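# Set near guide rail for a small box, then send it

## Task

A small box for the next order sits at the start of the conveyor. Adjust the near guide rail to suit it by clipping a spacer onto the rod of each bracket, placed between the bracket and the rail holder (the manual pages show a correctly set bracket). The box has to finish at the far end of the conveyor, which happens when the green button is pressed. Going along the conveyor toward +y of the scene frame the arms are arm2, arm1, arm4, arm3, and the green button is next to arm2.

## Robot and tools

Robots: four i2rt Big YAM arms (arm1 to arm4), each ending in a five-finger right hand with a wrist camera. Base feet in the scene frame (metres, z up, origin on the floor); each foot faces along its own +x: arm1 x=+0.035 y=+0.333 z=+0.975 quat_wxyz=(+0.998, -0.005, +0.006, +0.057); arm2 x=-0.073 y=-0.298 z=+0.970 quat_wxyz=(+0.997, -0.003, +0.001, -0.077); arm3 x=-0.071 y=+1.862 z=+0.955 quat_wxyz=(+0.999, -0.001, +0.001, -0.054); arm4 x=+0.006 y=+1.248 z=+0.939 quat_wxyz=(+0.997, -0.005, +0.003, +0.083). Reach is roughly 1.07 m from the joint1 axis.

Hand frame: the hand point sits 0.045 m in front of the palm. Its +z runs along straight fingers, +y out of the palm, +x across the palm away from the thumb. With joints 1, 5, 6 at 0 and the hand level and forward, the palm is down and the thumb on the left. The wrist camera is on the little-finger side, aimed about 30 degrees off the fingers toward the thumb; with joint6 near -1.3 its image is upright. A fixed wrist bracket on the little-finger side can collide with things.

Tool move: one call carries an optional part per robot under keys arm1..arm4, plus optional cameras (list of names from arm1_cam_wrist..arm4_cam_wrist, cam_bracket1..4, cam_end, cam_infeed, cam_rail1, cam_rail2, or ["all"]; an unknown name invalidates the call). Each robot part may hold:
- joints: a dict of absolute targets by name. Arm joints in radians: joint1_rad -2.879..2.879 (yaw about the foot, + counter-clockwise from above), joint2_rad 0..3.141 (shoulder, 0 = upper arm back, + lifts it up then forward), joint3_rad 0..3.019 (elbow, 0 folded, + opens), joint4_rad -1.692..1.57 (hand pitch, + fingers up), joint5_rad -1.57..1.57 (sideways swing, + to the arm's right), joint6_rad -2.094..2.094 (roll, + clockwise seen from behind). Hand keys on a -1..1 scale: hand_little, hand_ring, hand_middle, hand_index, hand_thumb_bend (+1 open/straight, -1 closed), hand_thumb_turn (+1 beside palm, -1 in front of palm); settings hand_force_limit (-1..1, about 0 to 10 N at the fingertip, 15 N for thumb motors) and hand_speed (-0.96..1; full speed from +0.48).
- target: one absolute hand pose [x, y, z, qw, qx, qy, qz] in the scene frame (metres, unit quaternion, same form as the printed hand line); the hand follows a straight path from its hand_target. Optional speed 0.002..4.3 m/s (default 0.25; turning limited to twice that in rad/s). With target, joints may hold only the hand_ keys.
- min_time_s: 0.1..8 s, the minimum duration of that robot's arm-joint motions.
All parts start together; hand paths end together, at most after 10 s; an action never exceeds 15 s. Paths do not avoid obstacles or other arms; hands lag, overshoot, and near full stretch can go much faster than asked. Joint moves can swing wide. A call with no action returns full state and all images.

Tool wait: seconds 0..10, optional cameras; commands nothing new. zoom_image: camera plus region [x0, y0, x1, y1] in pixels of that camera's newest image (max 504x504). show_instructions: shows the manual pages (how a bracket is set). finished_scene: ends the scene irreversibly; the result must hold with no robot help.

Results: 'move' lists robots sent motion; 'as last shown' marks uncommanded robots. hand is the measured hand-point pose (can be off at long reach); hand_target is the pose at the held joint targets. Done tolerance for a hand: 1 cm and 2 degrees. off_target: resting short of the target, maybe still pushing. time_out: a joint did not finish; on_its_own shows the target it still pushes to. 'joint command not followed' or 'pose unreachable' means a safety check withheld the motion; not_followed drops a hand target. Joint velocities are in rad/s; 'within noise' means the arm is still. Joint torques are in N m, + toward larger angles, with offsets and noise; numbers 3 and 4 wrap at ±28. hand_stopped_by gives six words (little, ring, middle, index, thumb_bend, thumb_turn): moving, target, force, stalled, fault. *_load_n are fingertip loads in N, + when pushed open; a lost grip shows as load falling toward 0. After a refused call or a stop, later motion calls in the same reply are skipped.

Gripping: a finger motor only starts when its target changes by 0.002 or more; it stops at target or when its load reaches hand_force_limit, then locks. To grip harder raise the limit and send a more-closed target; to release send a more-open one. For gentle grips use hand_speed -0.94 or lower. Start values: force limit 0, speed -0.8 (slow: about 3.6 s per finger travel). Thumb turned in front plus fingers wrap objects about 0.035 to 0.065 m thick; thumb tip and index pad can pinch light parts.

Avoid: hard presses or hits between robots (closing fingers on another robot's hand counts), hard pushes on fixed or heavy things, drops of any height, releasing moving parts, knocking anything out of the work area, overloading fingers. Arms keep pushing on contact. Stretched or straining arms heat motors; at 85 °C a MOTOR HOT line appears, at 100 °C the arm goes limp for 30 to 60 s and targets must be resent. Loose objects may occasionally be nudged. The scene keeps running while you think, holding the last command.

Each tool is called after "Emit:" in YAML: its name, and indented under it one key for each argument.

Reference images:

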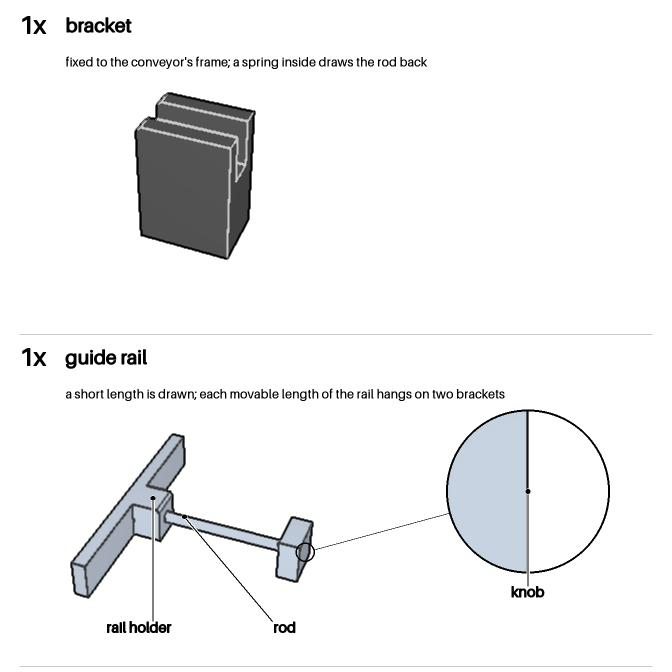

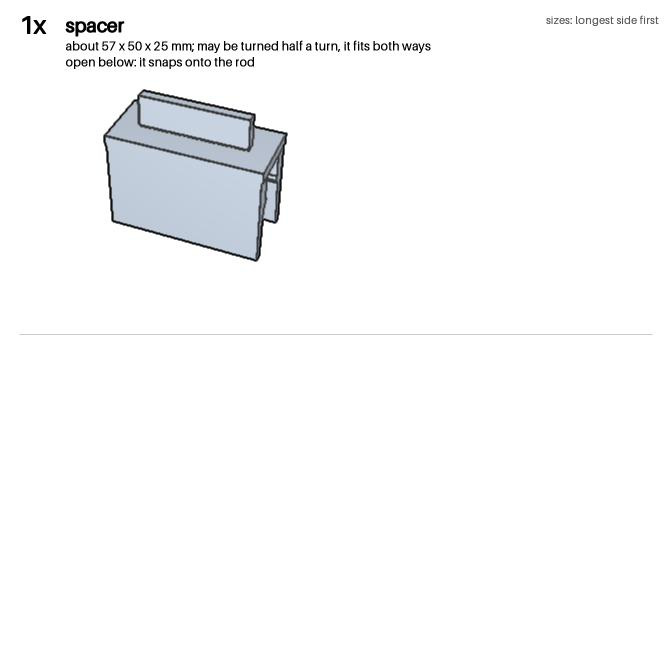

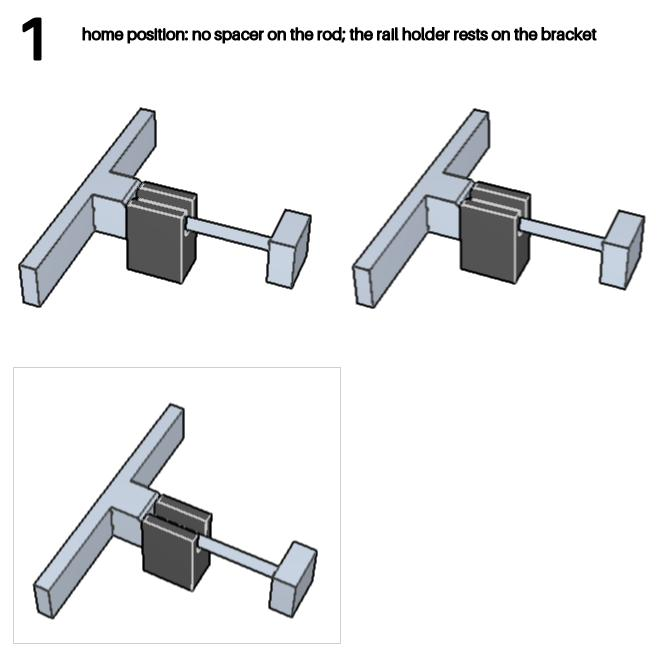

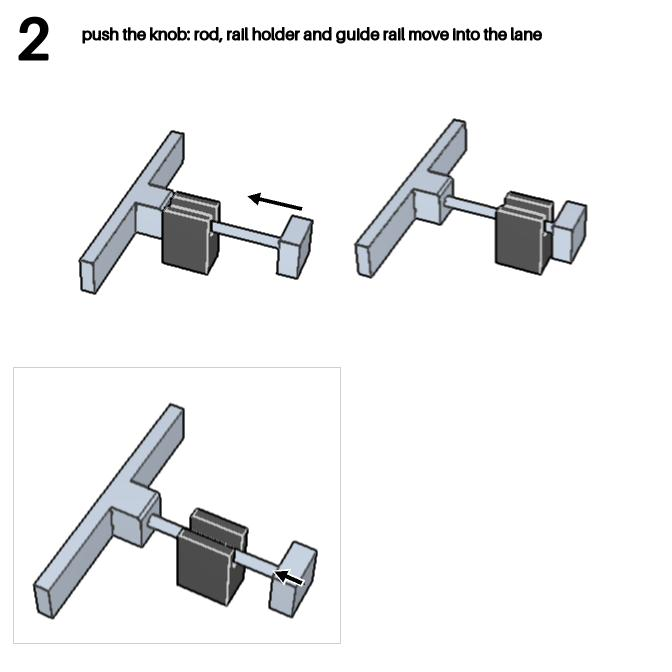

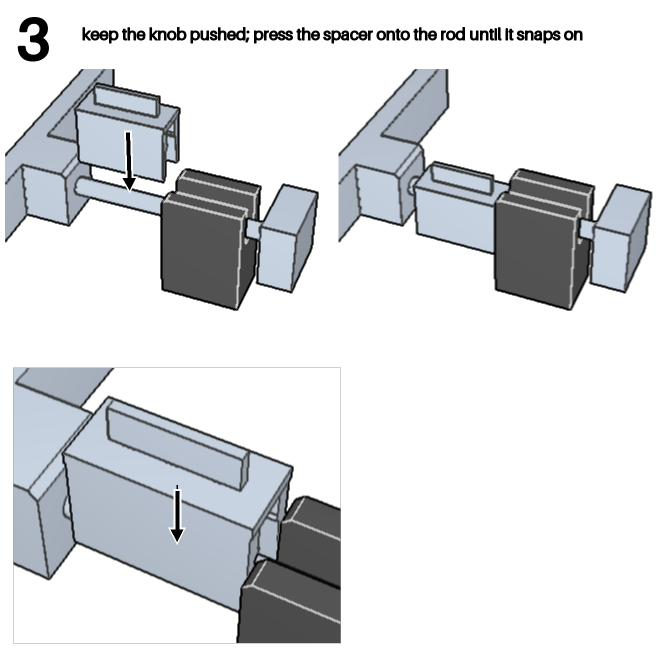

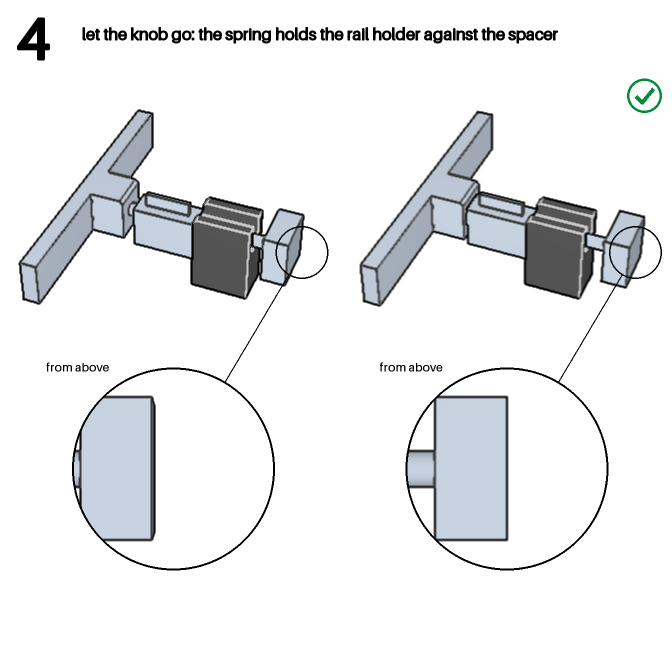

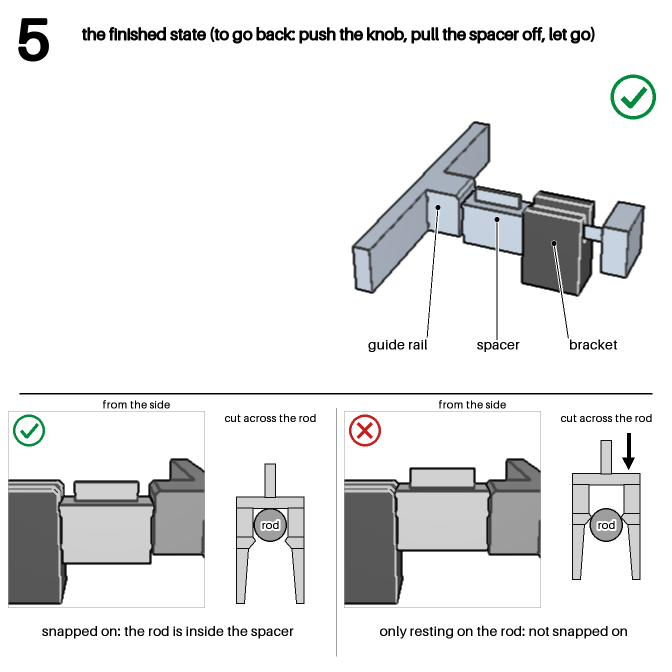

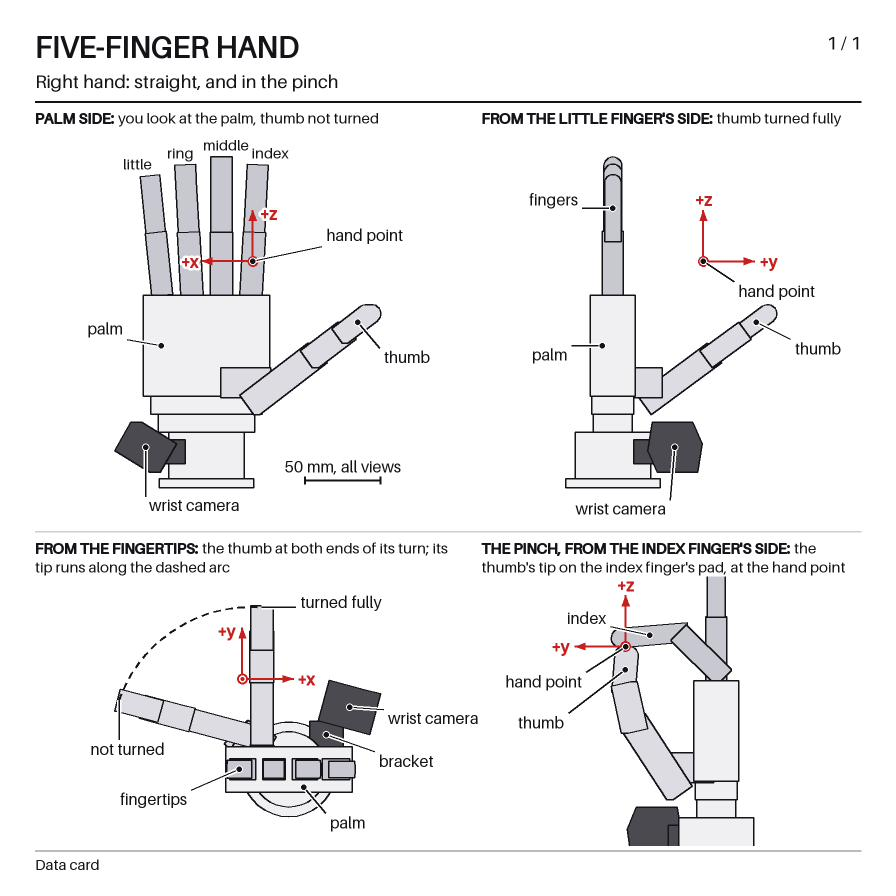

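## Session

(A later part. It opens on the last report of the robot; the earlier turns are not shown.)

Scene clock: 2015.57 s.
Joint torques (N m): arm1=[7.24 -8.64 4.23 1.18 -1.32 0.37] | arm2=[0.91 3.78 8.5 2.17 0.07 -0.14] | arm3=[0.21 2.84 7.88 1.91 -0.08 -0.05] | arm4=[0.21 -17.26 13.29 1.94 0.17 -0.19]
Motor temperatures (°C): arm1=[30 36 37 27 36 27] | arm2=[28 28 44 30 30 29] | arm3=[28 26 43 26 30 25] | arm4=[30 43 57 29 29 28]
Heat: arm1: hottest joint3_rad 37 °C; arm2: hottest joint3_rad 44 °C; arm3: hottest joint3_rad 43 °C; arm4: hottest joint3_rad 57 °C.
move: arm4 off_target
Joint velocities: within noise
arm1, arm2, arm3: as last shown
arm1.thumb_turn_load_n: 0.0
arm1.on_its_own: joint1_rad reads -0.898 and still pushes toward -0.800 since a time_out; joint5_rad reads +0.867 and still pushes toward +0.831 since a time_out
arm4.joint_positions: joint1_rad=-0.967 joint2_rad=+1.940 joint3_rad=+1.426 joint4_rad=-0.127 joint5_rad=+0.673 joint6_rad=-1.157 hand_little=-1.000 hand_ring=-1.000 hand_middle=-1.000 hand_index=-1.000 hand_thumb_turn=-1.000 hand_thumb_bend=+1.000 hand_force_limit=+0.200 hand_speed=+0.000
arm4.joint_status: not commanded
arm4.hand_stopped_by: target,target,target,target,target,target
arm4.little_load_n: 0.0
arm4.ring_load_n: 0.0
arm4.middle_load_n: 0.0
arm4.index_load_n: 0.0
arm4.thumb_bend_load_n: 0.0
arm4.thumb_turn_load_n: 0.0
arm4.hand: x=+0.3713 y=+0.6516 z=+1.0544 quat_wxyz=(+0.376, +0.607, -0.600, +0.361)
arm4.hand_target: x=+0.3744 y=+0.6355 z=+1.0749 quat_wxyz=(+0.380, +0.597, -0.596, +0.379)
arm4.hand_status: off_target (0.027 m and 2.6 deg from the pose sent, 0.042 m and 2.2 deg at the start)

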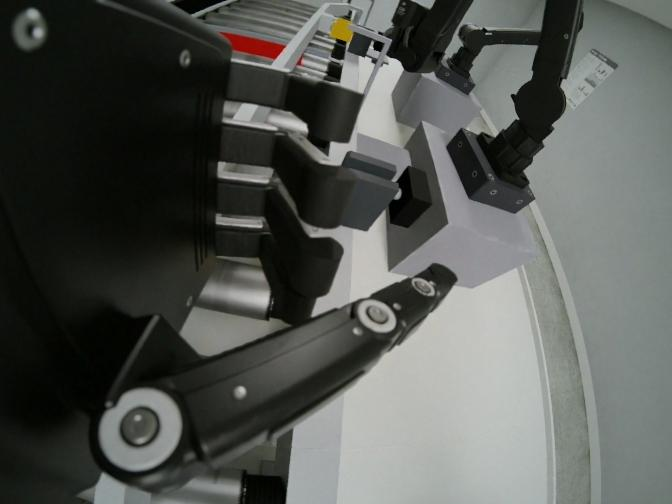

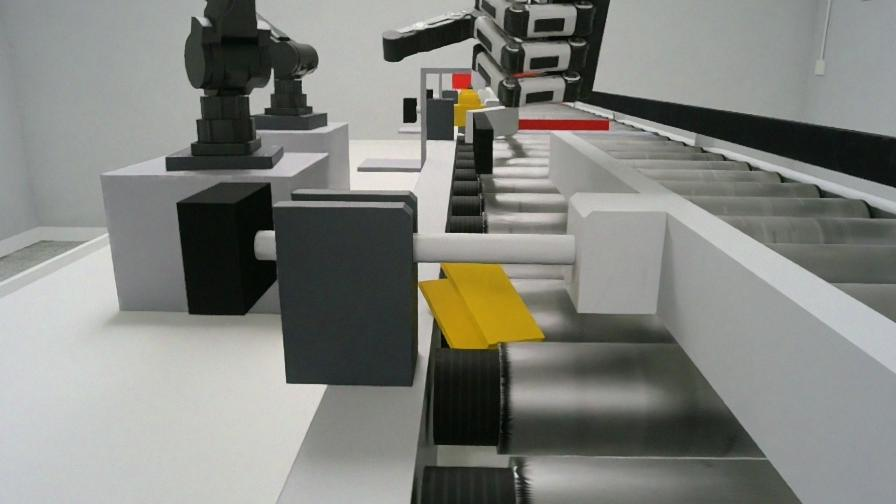

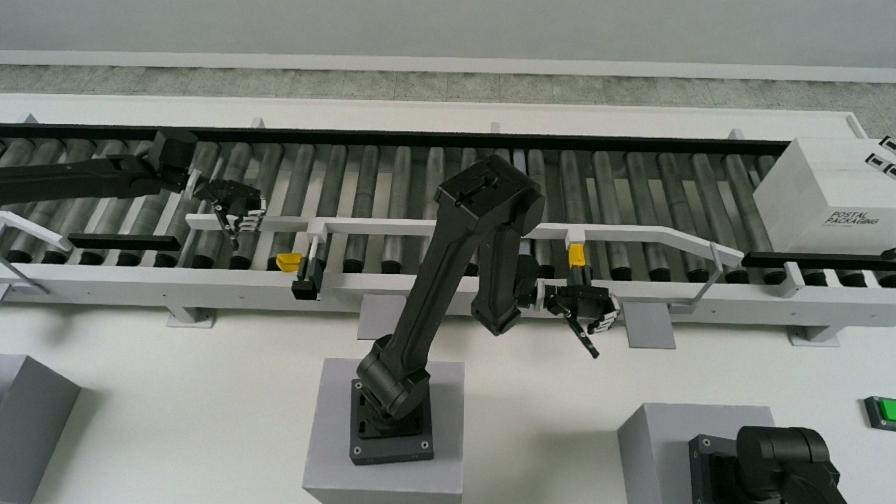

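Emit:
move:
  arm4: {"target":[0.365,0.634,1.11,0.38,0.5964,-0.5964,0.38],"speed":0.1,"joints":{"hand_index":1,"hand_middle":1,"hand_ring":1,"hand_little":1,"hand_thumb_bend":1,"hand_thumb_turn":1}}
  cameras: ["arm4_cam_wrist","cam_bracket1"]

Emit:
zoom_image:
  camera: "arm4_cam_wrist"
  region: [230, 120, 450, 340]

Scene clock: 2024.33 s.
Joint torques (N m): arm1=[7.18 -8.94 4.14 1.07 -1.32 0.35] | arm2=[1.03 3.84 8.5 2.17 0.07 -0.15] | arm3=[0.21 2.84 7.88 1.91 -0.08 -0.06] | arm4=[0.15 -18.67 14.99 0.62 0.15 -0.17]
Motor temperatures (°C): arm1=[30 36 37 27 36 27] | arm2=[28 28 44 30 30 29] | arm3=[28 26 43 26 30 25] | arm4=[30 43 57 29 29 28]
Heat: arm1: hottest joint3_rad 37 °C; arm2: hottest joint3_rad 44 °C; arm3: hottest joint3_rad 43 °C; arm4: hottest joint3_rad 57 °C.
move: arm4 off_target
Joint velocities: within noise
arm1, arm2, arm3: as last shown
arm1.thumb_bend_load_n: 0.0
arm1.on_its_own: joint1_rad reads -0.898 and still pushes toward -0.800 since a time_out; joint5_rad reads +0.867 and still pushes toward +0.831 since a time_out
arm4.joint_positions: joint1_rad=-0.981 joint2_rad=+1.901 joint3_rad=+1.426 joint4_rad=-0.156 joint5_rad=+0.662 joint6_rad=-1.167 hand_little=+1.000 hand_ring=+1.000 hand_middle=+1.000 hand_index=+1.000 hand_thumb_turn=+1.000 hand_thumb_bend=+1.000 hand_force_limit=+0.200 hand_speed=+0.000
arm4.joint_status: all done
arm4.hand_stopped_by: target,target,target,target,target,target
arm4.little_load_n: 0.0
arm4.ring_load_n: 0.0
arm4.middle_load_n: 0.0
arm4.index_load_n: 0.0
arm4.thumb_bend_load_n: 0.0
arm4.thumb_turn_load_n: 0.0
arm4.hand: x=+0.3617 y=+0.6497 z=+1.0755 quat_wxyz=(+0.376, +0.606, -0.600, +0.362)
arm4.hand_target: x=+0.3645 y=+0.6349 z=+1.1102 quat_wxyz=(+0.380, +0.596, -0.596, +0.381)
arm4.hand_status: off_target (0.038 m and 2.4 deg from the pose sent, 0.059 m and 2.6 deg at the start)

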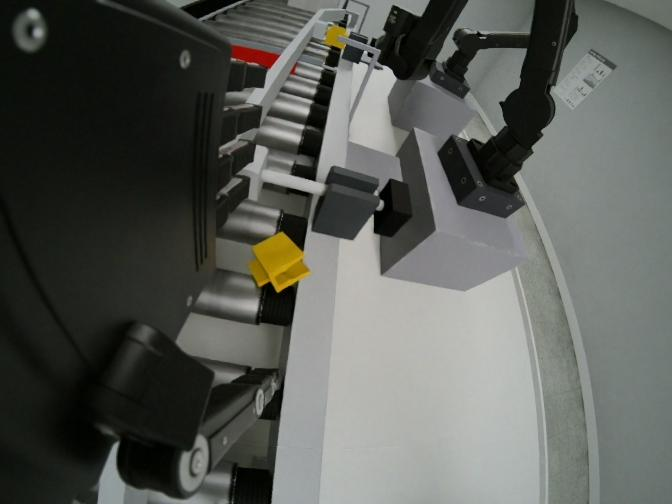

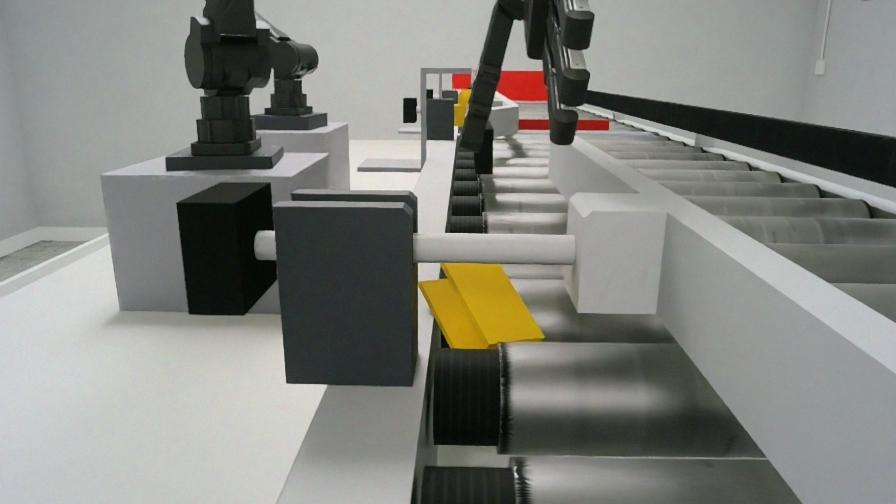

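Scaled by 2.291 from the camera's image (finer frame: 960x720).

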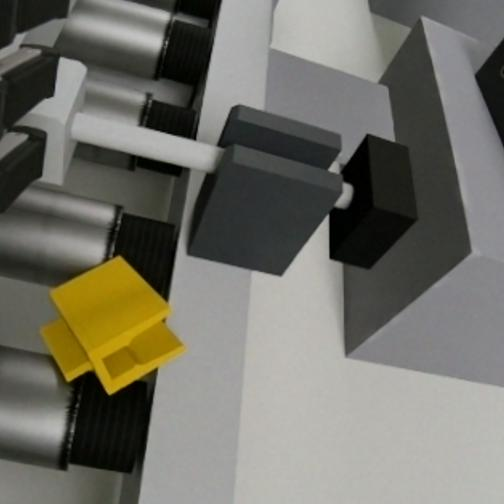

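Emit:
move:
  arm4: {"target":[0.37,0.60,1.13,0.2308,0.6686,-0.6686,0.2308],"speed":0.12}
  cameras: ["arm4_cam_wrist","cam_bracket1"]

Emit:
zoom_image:
  camera: "arm4_cam_wrist"
  region: [230, 150, 450, 370]

Scene clock: 2105.03 s.
Joint torques (N m): arm1=[7.3 -8.88 4.08 1.17 -1.35 0.33] | arm2=[1.03 3.84 8.49 2.17 0.07 -0.15] | arm3=[0.26 2.84 7.86 1.91 -0.07 -0.05] | arm4=[0.26 -19.14 16.29 0.18 0.11 0.22]
Motor temperatures (°C): arm1=[30 36 37 27 36 27] | arm2=[28 28 45 30 30 29] | arm3=[28 26 43 26 30 25] | arm4=[30 43 61 29 28 28]
Heat: arm1: hottest joint3_rad 37 °C; arm2: hottest joint3_rad 45 °C; arm3: hottest joint3_rad 43 °C; arm4: hottest joint3_rad 61 °C.
move: arm4 off_target
Joint velocities: within noise
arm1.joint_positions: joint1_rad=-0.898 joint2_rad=+2.047 joint3_rad=+0.502 joint4_rad=+1.527 joint5_rad=+0.867 joint6_rad=-1.589 hand_little=-0.950 hand_ring=-0.950 hand_middle=-1.000 hand_index=-1.000 hand_thumb_turn=-0.950 hand_thumb_bend=+1.000 hand_force_limit=+0.400 hand_speed=+0.000
arm1.joint_status: not commanded
arm1.hand_stopped_by: target,target,target,target,target,target
arm1.little_load_n: 0.0
arm1.ring_load_n: 0.0
arm1.middle_load_n: 0.0
arm1.index_load_n: 0.0
arm1.thumb_bend_load_n: 0.0
arm1.thumb_turn_load_n: 0.0
arm1.on_its_own: joint1_rad reads -0.898 and still pushes toward -0.800 since a time_out; joint5_rad reads +0.867 and still pushes toward +0.831 since a time_out
arm1.hand: x=+0.1984 y=-0.0959 z=+0.9995 quat_wxyz=(+0.530, +0.490, -0.510, +0.468)
arm1.hand_target: x=+0.2573 y=-0.0887 z=+0.9930 quat_wxyz=(+0.491, +0.516, -0.483, +0.509)
arm1.hand_status: not commanded
arm2.joint_positions: joint1_rad=+0.146 joint2_rad=+0.560 joint3_rad=+1.336 joint4_rad=-1.211 joint5_rad=+0.058 joint6_rad=-1.149 hand_little=+1.000 hand_ring=+1.000 hand_middle=+1.000 hand_index=+1.000 hand_thumb_turn=+1.000 hand_thumb_bend=+1.000 hand_force_limit=+0.000 hand_speed=-0.800
arm2.joint_status: not commanded
arm2.hand_stopped_by: target,target,target,target,target,target
arm2.little_load_n: 0.0
arm2.ring_load_n: 0.0
arm2.middle_load_n: 0.0
arm2.index_load_n: 0.0
arm2.thumb_bend_load_n: 0.0
arm2.thumb_turn_load_n: 0.0
arm2.hand: x=+0.1562 y=-0.3514 z=+1.4671 quat_wxyz=(-0.084, +0.821, -0.194, +0.530)
arm2.hand_target: x=+0.1552 y=-0.3513 z=+1.4789 quat_wxyz=(-0.086, +0.814, -0.192, +0.541)
arm2.hand_status: not commanded
arm3.joint_positions: joint1_rad=-0.183 joint2_rad=+0.625 joint3_rad=+1.366 joint4_rad=-1.295 joint5_rad=-0.032 joint6_rad=-1.281 hand_little=+1.000 hand_ring=+1.000 hand_middle=+1.000 hand_index=+1.000 hand_thumb_turn=+1.000 hand_thumb_bend=+1.000 hand_force_limit=+0.000 hand_speed=-0.800
arm3.joint_status: not commanded
arm3.hand_stopped_by: target,target,target,target,target,target
arm3.little_load_n: 0.0
arm3.ring_load_n: 0.0
arm3.middle_load_n: 0.0
arm3.index_load_n: 0.0
arm3.thumb_bend_load_n: 0.0
arm3.thumb_turn_load_n: 0.0
arm3.hand: x=+0.1496 y=+1.7528 z=+1.4379 quat_wxyz=(-0.013, +0.840, -0.242, +0.485)
arm3.hand_target: x=+0.1488 y=+1.7531 z=+1.4458 quat_wxyz=(-0.013, +0.836, -0.241, +0.494)
arm3.hand_status: not commanded
arm4.joint_positions: joint1_rad=-1.076 joint2_rad=+2.107 joint3_rad=+2.075 joint4_rad=-1.021 joint5_rad=+0.380 joint6_rad=-1.044 hand_little=+1.000 hand_ring=+1.000 hand_middle=+1.000 hand_index=+1.000 hand_thumb_turn=+1.000 hand_thumb_bend=+1.000 hand_force_limit=+0.200 hand_speed=+0.000
arm4.joint_status: not commanded
arm4.hand_stopped_by: target,target,target,target,target,target
arm4.little_load_n: 0.0
arm4.ring_load_n: 0.0
arm4.middle_load_n: 0.0
arm4.index_load_n: 0.0
arm4.thumb_bend_load_n: 0.0
arm4.thumb_turn_load_n: 0.0
arm4.hand: x=+0.3687 y=+0.6127 z=+1.1161 quat_wxyz=(+0.232, +0.682, -0.659, +0.214)
arm4.hand_target: x=+0.3701 y=+0.6006 z=+1.1294 quat_wxyz=(+0.230, +0.667, -0.670, +0.231)
arm4.hand_status: off_target (0.019 m and 2.7 deg from the pose sent, 0.074 m and 24.8 deg at the start)

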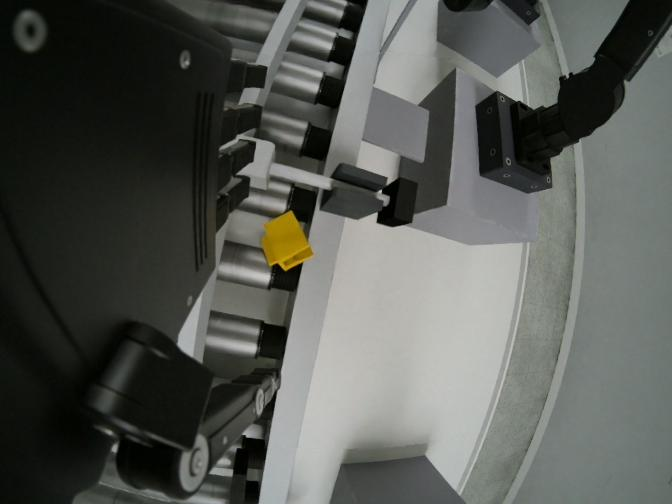

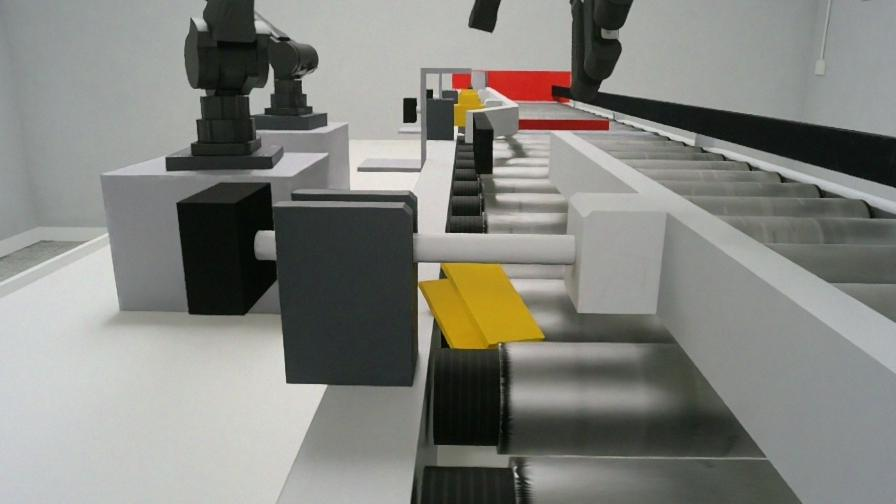

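Scaled by 2.291 from the camera's image (finer frame: 960x720).

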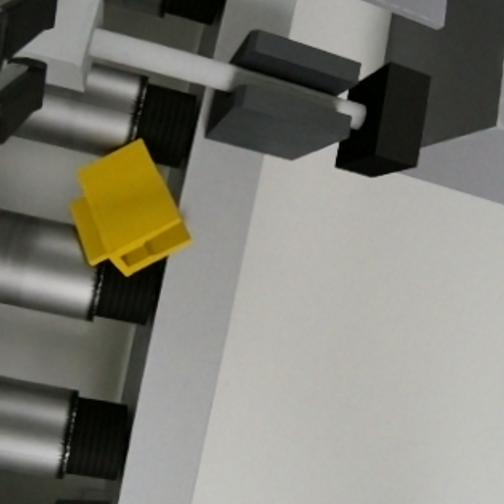

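Emit:
zoom_image:
  camera: "cam_bracket1"
  region: [405, 250, 565, 360]

Emit:
zoom_image:
  camera: "arm4_cam_wrist"
  region: [250, 200, 330, 280]

Scaled by 3.150.

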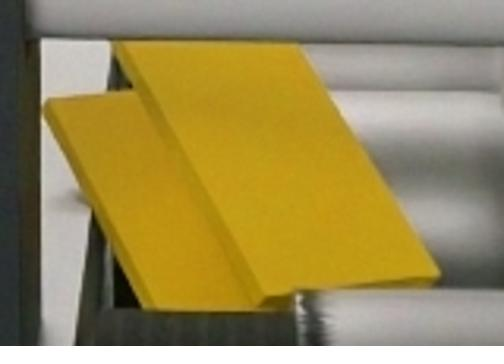

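Scaled by 6.300 from the camera's image (finer frame: 960x720).

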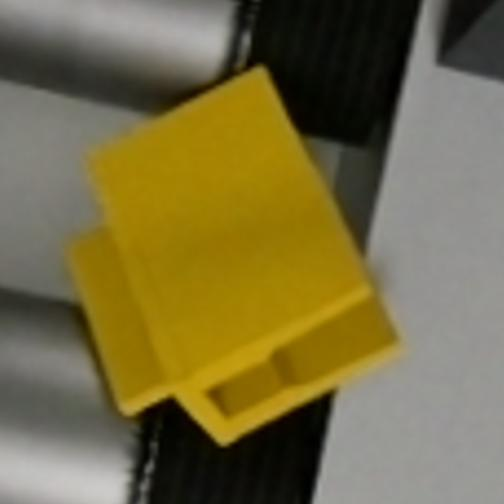

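Emit:
move:
  arm1: {"joints":{"joint1_rad":-0.98},"min_time_s":4}
  arm4: {"joints":{"joint1_rad":-1.35},"min_time_s":4}
  cameras: ["cam_bracket2","cam_bracket1"]

Scene clock: 2191.83 s.
Joint torques (N m): arm1=[-1.44 -9.47 2.99 1.35 -0.21 0.2] | arm2=[0.97 3.84 8.5 2.17 0.07 -0.15] | arm3=[0.26 2.84 7.88 1.89 -0.07 -0.05] | arm4=[0.09 -19.14 16.29 0.24 0.11 0.22]
Motor temperatures (°C): arm1=[30 36 37 27 36 27] | arm2=[28 28 45 30 30 29] | arm3=[28 26 43 27 29 25] | arm4=[29 48 71 29 28 28]
Heat: arm1: hottest joint3_rad 37 °C; arm2: hottest joint3_rad 45 °C; arm3: hottest joint3_rad 43 °C; arm4: hottest joint3_rad 71 °C.
move: arm1 done; arm4 done
Joint velocities: within noise
arm1.joint_positions: joint1_rad=-0.958 joint2_rad=+2.053 joint3_rad=+0.523 joint4_rad=+1.523 joint5_rad=+0.835 joint6_rad=-1.566 hand_little=-0.950 hand_ring=-0.950 hand_middle=-1.000 hand_index=-1.000 hand_thumb_turn=-0.950 hand_thumb_bend=+1.000 hand_force_limit=+0.400 hand_speed=+0.000
arm1.joint_status: all done
arm1.hand_stopped_by: target,target,target,target,target,target
arm1.little_load_n: 0.0
arm1.ring_load_n: 0.0
arm1.middle_load_n: 0.0
arm1.index_load_n: 0.0
arm1.thumb_bend_load_n: 0.0
arm1.thumb_turn_load_n: 0.5
arm1.hand: x=+0.1845 y=-0.1138 z=+0.9988 quat_wxyz=(+0.531, +0.473, -0.522, +0.471)
arm1.hand_target: x=+0.1849 y=-0.1204 z=+0.9933 quat_wxyz=(+0.529, +0.470, -0.527, +0.471)
arm1.hand_status: not commanded
arm2, arm3: as last shown
arm4.joint_positions: joint1_rad=-1.341 joint2_rad=+2.107 joint3_rad=+2.075 joint4_rad=-1.021 joint5_rad=+0.380 joint6_rad=-1.044 hand_little=+1.000 hand_ring=+1.000 hand_middle=+1.000 hand_index=+1.000 hand_thumb_turn=+1.000 hand_thumb_bend=+1.000 hand_force_limit=+0.200 hand_speed=+0.000
arm4.joint_status: all done
arm4.hand_stopped_by: target,target,target,target,target,target
arm4.little_load_n: 0.0
arm4.ring_load_n: -0.5
arm4.middle_load_n: 0.5
arm4.index_load_n: 0.0
arm4.thumb_bend_load_n: 0.0
arm4.thumb_turn_load_n: 0.0
arm4.hand: x=+0.1888 y=+0.5402 z=+1.1179 quat_wxyz=(+0.258, +0.589, -0.744, +0.183)
arm4.hand_target: x=+0.1871 y=+0.5282 z=+1.1312 quat_wxyz=(+0.258, +0.573, -0.752, +0.200)
arm4.hand_status: not commanded
pictures: cam_bracket1, cam_bracket2

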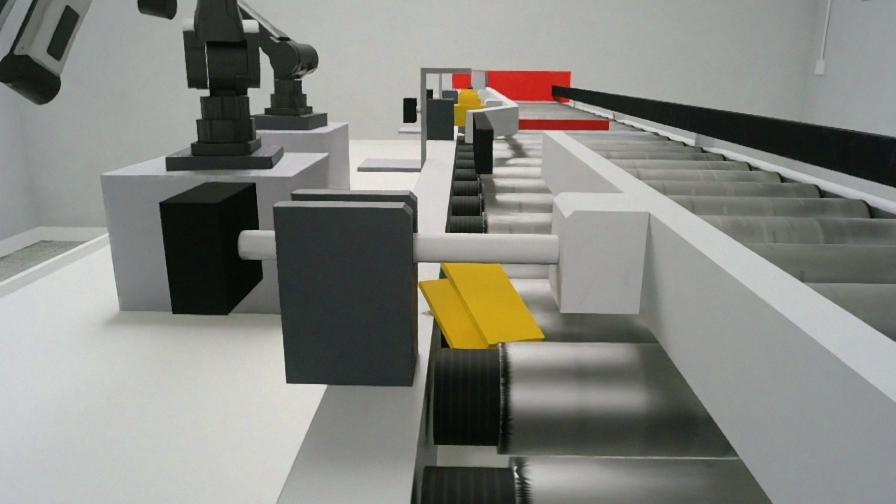

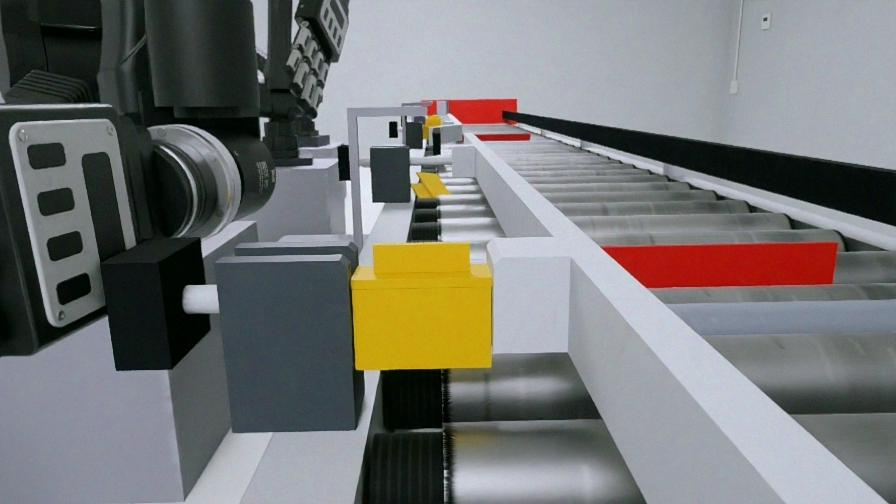

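Emit:
move:
  arm4: {"joints":{"joint1_rad":-0.9,"joint2_rad":0.8,"joint3_rad":1.3,"joint4_rad":-0.9,"joint5_rad":0.06,"joint6_rad":-1.05},"min_time_s":3}
  arm1: {"target":[0.13,-0.10,1.15,0.5,0.5,-0.5,0.5],"speed":0.2}
  cameras: ["cam_rail1","cam_rail2"]

Scene clock: 2199.33 s.
Joint torques (N m): arm1=[-1.32 -4.66 5.61 1.37 -0.16 0.2] | arm2=[0.97 3.78 8.51 2.17 0.07 -0.14] | arm3=[0.26 2.84 7.88 1.91 -0.08 -0.05] | arm4=[2.08 -0.97 10.5 2.4 -0.09 -0.03]
Motor temperatures (°C): arm1=[30 36 37 27 35 27] | arm2=[28 28 45 30 30 29] | arm3=[28 26 43 27 29 25] | arm4=[29 47 70 29 28 28]
Heat: arm1: hottest joint3_rad 37 °C; arm2: hottest joint3_rad 45 °C; arm3: hottest joint3_rad 43 °C; arm4: hottest joint3_rad 70 °C.
move: arm1 off_target; arm4 done
Joint velocities: within noise
arm1.joint_positions: joint1_rad=-1.105 joint2_rad=+1.292 joint3_rad=+0.367 joint4_rad=+0.943 joint5_rad=+0.570 joint6_rad=-1.560 hand_little=-0.950 hand_ring=-0.950 hand_middle=-1.000 hand_index=-1.000 hand_thumb_turn=-0.950 hand_thumb_bend=+1.000 hand_force_limit=+0.400 hand_speed=+0.000
arm1.joint_status: not commanded
arm1.hand_stopped_by: target,target,target,target,target,target
arm1.little_load_n: 0.0
arm1.ring_load_n: 0.0
arm1.middle_load_n: 0.0
arm1.index_load_n: 0.0
arm1.thumb_bend_load_n: 0.0
arm1.thumb_turn_load_n: 0.5
arm1.hand: x=+0.1357 y=-0.1012 z=+1.1590 quat_wxyz=(+0.502, +0.494, -0.494, +0.511)
arm1.hand_target: x=+0.1306 y=-0.1010 z=+1.1480 quat_wxyz=(+0.499, +0.500, -0.501, +0.500)
arm1.hand_status: off_target (0.011 m and 1.6 deg from the pose sent, 0.161 m and 6.3 deg at the start)
arm2, arm3: as last shown
arm2.middle_load_n: -0.5
arm4.joint_positions: joint1_rad=-0.910 joint2_rad=+0.791 joint3_rad=+1.302 joint4_rad=-0.923 joint5_rad=+0.065 joint6_rad=-1.044 hand_little=+1.000 hand_ring=+1.000 hand_middle=+1.000 hand_index=+1.000 hand_thumb_turn=+1.000 hand_thumb_bend=+1.000 hand_force_limit=+0.200 hand_speed=+0.000
arm4.joint_status: all done
arm4.hand_stopped_by: target,target,target,target,target,target
arm4.little_load_n: 0.0
arm4.ring_load_n: 0.0
arm4.middle_load_n: 0.0
arm4.index_load_n: 0.0
arm4.thumb_bend_load_n: 0.0
arm4.thumb_turn_load_n: 0.0
arm4.hand: x=+0.2381 y=+0.9752 z=+1.4169 quat_wxyz=(+0.091, +0.663, -0.507, +0.542)
arm4.hand_target: x=+0.2467 y=+0.9742 z=+1.4192 quat_wxyz=(+0.088, +0.666, -0.498, +0.549)
arm4.hand_status: not commanded

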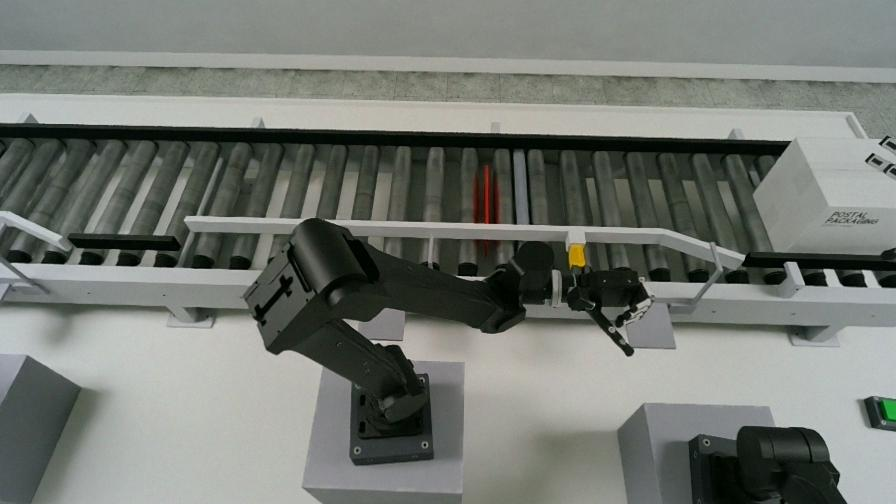

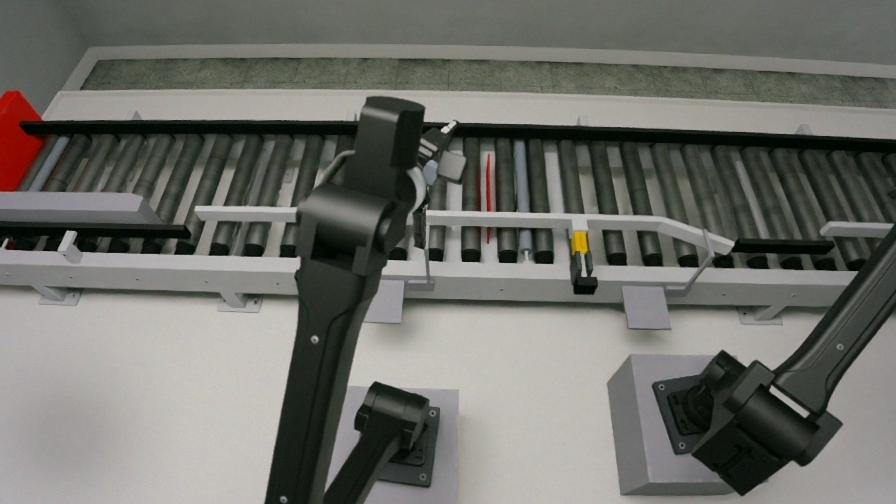

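Emit:
move:
  arm1: {"joints":{"joint2_rad":1.0,"joint3_rad":0.7,"joint4_rad":-0.3,"joint5_rad":0.0,"joint6_rad":0.0},"min_time_s":2}

Emit:
move:
  arm1: {"joints":{"joint1_rad":0.55,"hand_index":1,"hand_middle":1,"hand_thumb_bend":-1,"hand_thumb_turn":-1},"min_time_s":3}
  cameras: ["cam_rail1","arm1_cam_wrist"]

Scene clock: 2247.33 s.
Joint torques (N m): arm1=[-1.55 -4.6 12 1.37 -0.15 0.23] | arm2=[0.97 3.84 8.5 2.17 0.07 -0.15] | arm3=[0.26 2.84 7.88 1.91 -0.07 -0.05] | arm4=[1.96 -0.97 10.5 2.36 -0.1 -0.04]
Motor temperatures (°C): arm1=[29 35 39 27 32 27] | arm2=[28 28 45 30 30 29] | arm3=[28 26 43 27 29 25] | arm4=[29 40 61 29 28 28]
Heat: arm1: hottest joint3_rad 39 °C; arm2: hottest joint3_rad 45 °C; arm3: hottest joint3_rad 43 °C; arm4: hottest joint3_rad 61 °C.
move: arm1 done
Joint velocities: within noise
arm1.joint_positions: joint1_rad=-1.101 joint2_rad=+1.007 joint3_rad=+0.649 joint4_rad=-0.284 joint5_rad=-0.004 joint6_rad=-0.010 hand_little=-0.950 hand_ring=-0.950 hand_middle=-1.000 hand_index=-1.000 hand_thumb_turn=-0.950 hand_thumb_bend=+1.000 hand_force_limit=+0.400 hand_speed=+0.000
arm1.joint_status: all done
arm1.hand_stopped_by: target,target,target,target,target,target
arm1.little_load_n: 0.0
arm1.ring_load_n: 0.0
arm1.middle_load_n: 0.0
arm1.index_load_n: 0.0
arm1.thumb_bend_load_n: 0.0
arm1.thumb_turn_load_n: 0.0
arm1.hand: x=+0.2895 y=+0.0061 z=+1.1200 quat_wxyz=(-0.122, +0.266, -0.853, +0.432)
arm1.hand_target: x=+0.2942 y=-0.0068 z=+1.1473 quat_wxyz=(-0.128, +0.254, -0.847, +0.449)
arm1.hand_status: not commanded
arm2, arm3, arm4: as last shown
arm2.middle_load_n: 0.0
arm2.thumb_turn_load_n: 0.5
arm4.ring_load_n: 0.5
pictures: none

Scene clock: 2250.70 s.
Joint torques (N m): arm1=[-0.09 -4.72 11.95 1.14 0.01 0.28] | arm2=[0.97 3.84 8.5 2.17 0.07 -0.15] | arm3=[0.26 2.84 7.87 1.91 -0.07 -0.06] | arm4=[1.96 -0.85 10.45 2.36 -0.1 -0.05]
Motor temperatures (°C): arm1=[29 35 40 27 32 27] | arm2=[28 28 45 30 30 29] | arm3=[28 26 43 27 29 25] | arm4=[29 40 61 29 28 28]
Heat: arm1: hottest joint3_rad 40 °C; arm2: hottest joint3_rad 45 °C; arm3: hottest joint3_rad 43 °C; arm4: hottest joint3_rad 61 °C.
move: arm1 done
Joint velocities: within noise
arm1.joint_positions: joint1_rad=+0.547 joint2_rad=+1.007 joint3_rad=+0.649 joint4_rad=-0.284 joint5_rad=-0.006 joint6_rad=-0.009 hand_little=-0.950 hand_ring=-0.950 hand_middle=+1.000 hand_index=+1.000 hand_thumb_turn=-1.000 hand_thumb_bend=-0.981 hand_force_limit=+0.400 hand_speed=+0.000
arm1.joint_status: all done
arm1.hand_stopped_by: target,target,target,target,force,target
arm1.little_load_n: 0.0
arm1.ring_load_n: 0.0
arm1.middle_load_n: 0.0
arm1.index_load_n: 0.0
arm1.thumb_bend_load_n: 11.0
arm1.thumb_turn_load_n: 1.0
arm1.hand: x=+0.3438 y=+0.6118 z=+1.1130 quat_wxyz=(-0.396, +0.809, -0.390, +0.194)
arm1.hand_target: x=+0.3536 y=+0.6213 z=+1.1399 quat_wxyz=(-0.413, +0.799, -0.389, +0.200)
arm1.hand_status: not commanded
arm2, arm3, arm4: as last shown
arm2.thumb_turn_load_n: 0.0
arm4.ring_load_n: 0.0
pictures: arm1_cam_wrist, cam_rail1

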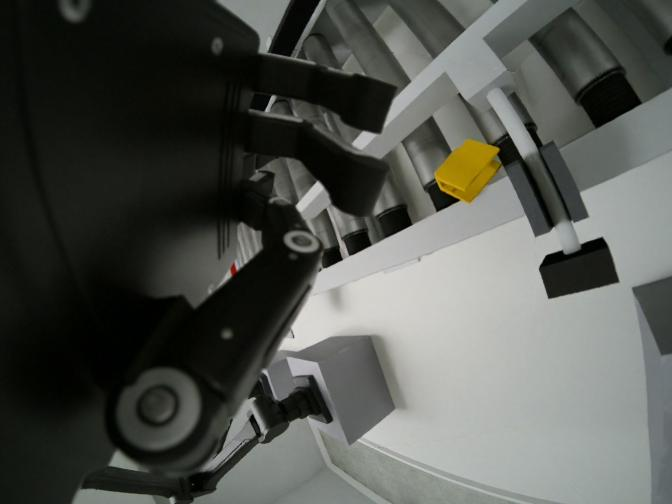

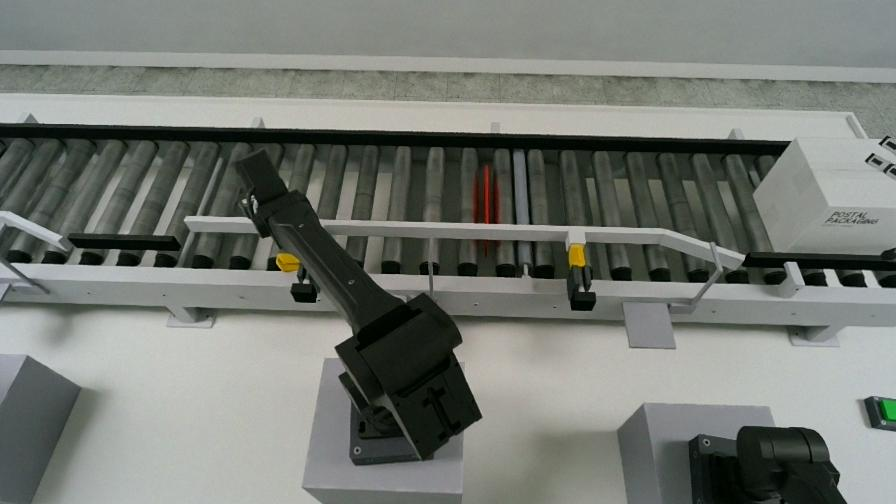

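Emit:
zoom_image:
  camera: "arm1_cam_wrist"
  region: [420, 120, 520, 220]

Emit:
zoom_image:
  camera: "arm1_cam_wrist"
  region: [380, 60, 620, 300]

Scaled by 5.040 from the camera's image (finer frame: 960x720).

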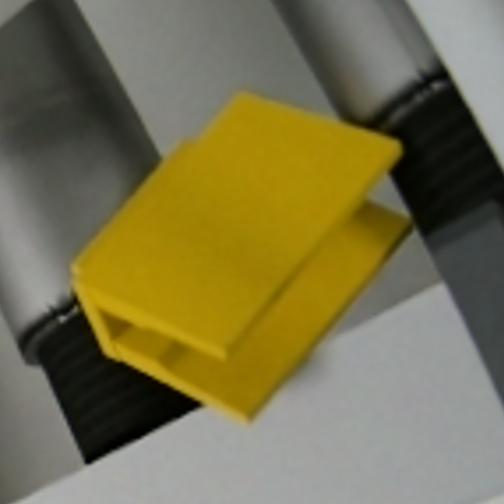

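Scaled by 2.100 from the camera's image (finer frame: 960x720).

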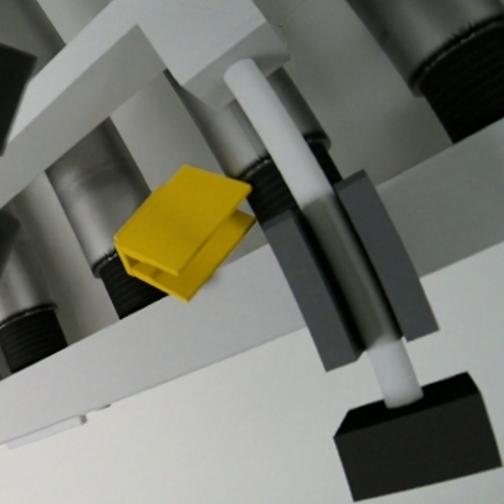

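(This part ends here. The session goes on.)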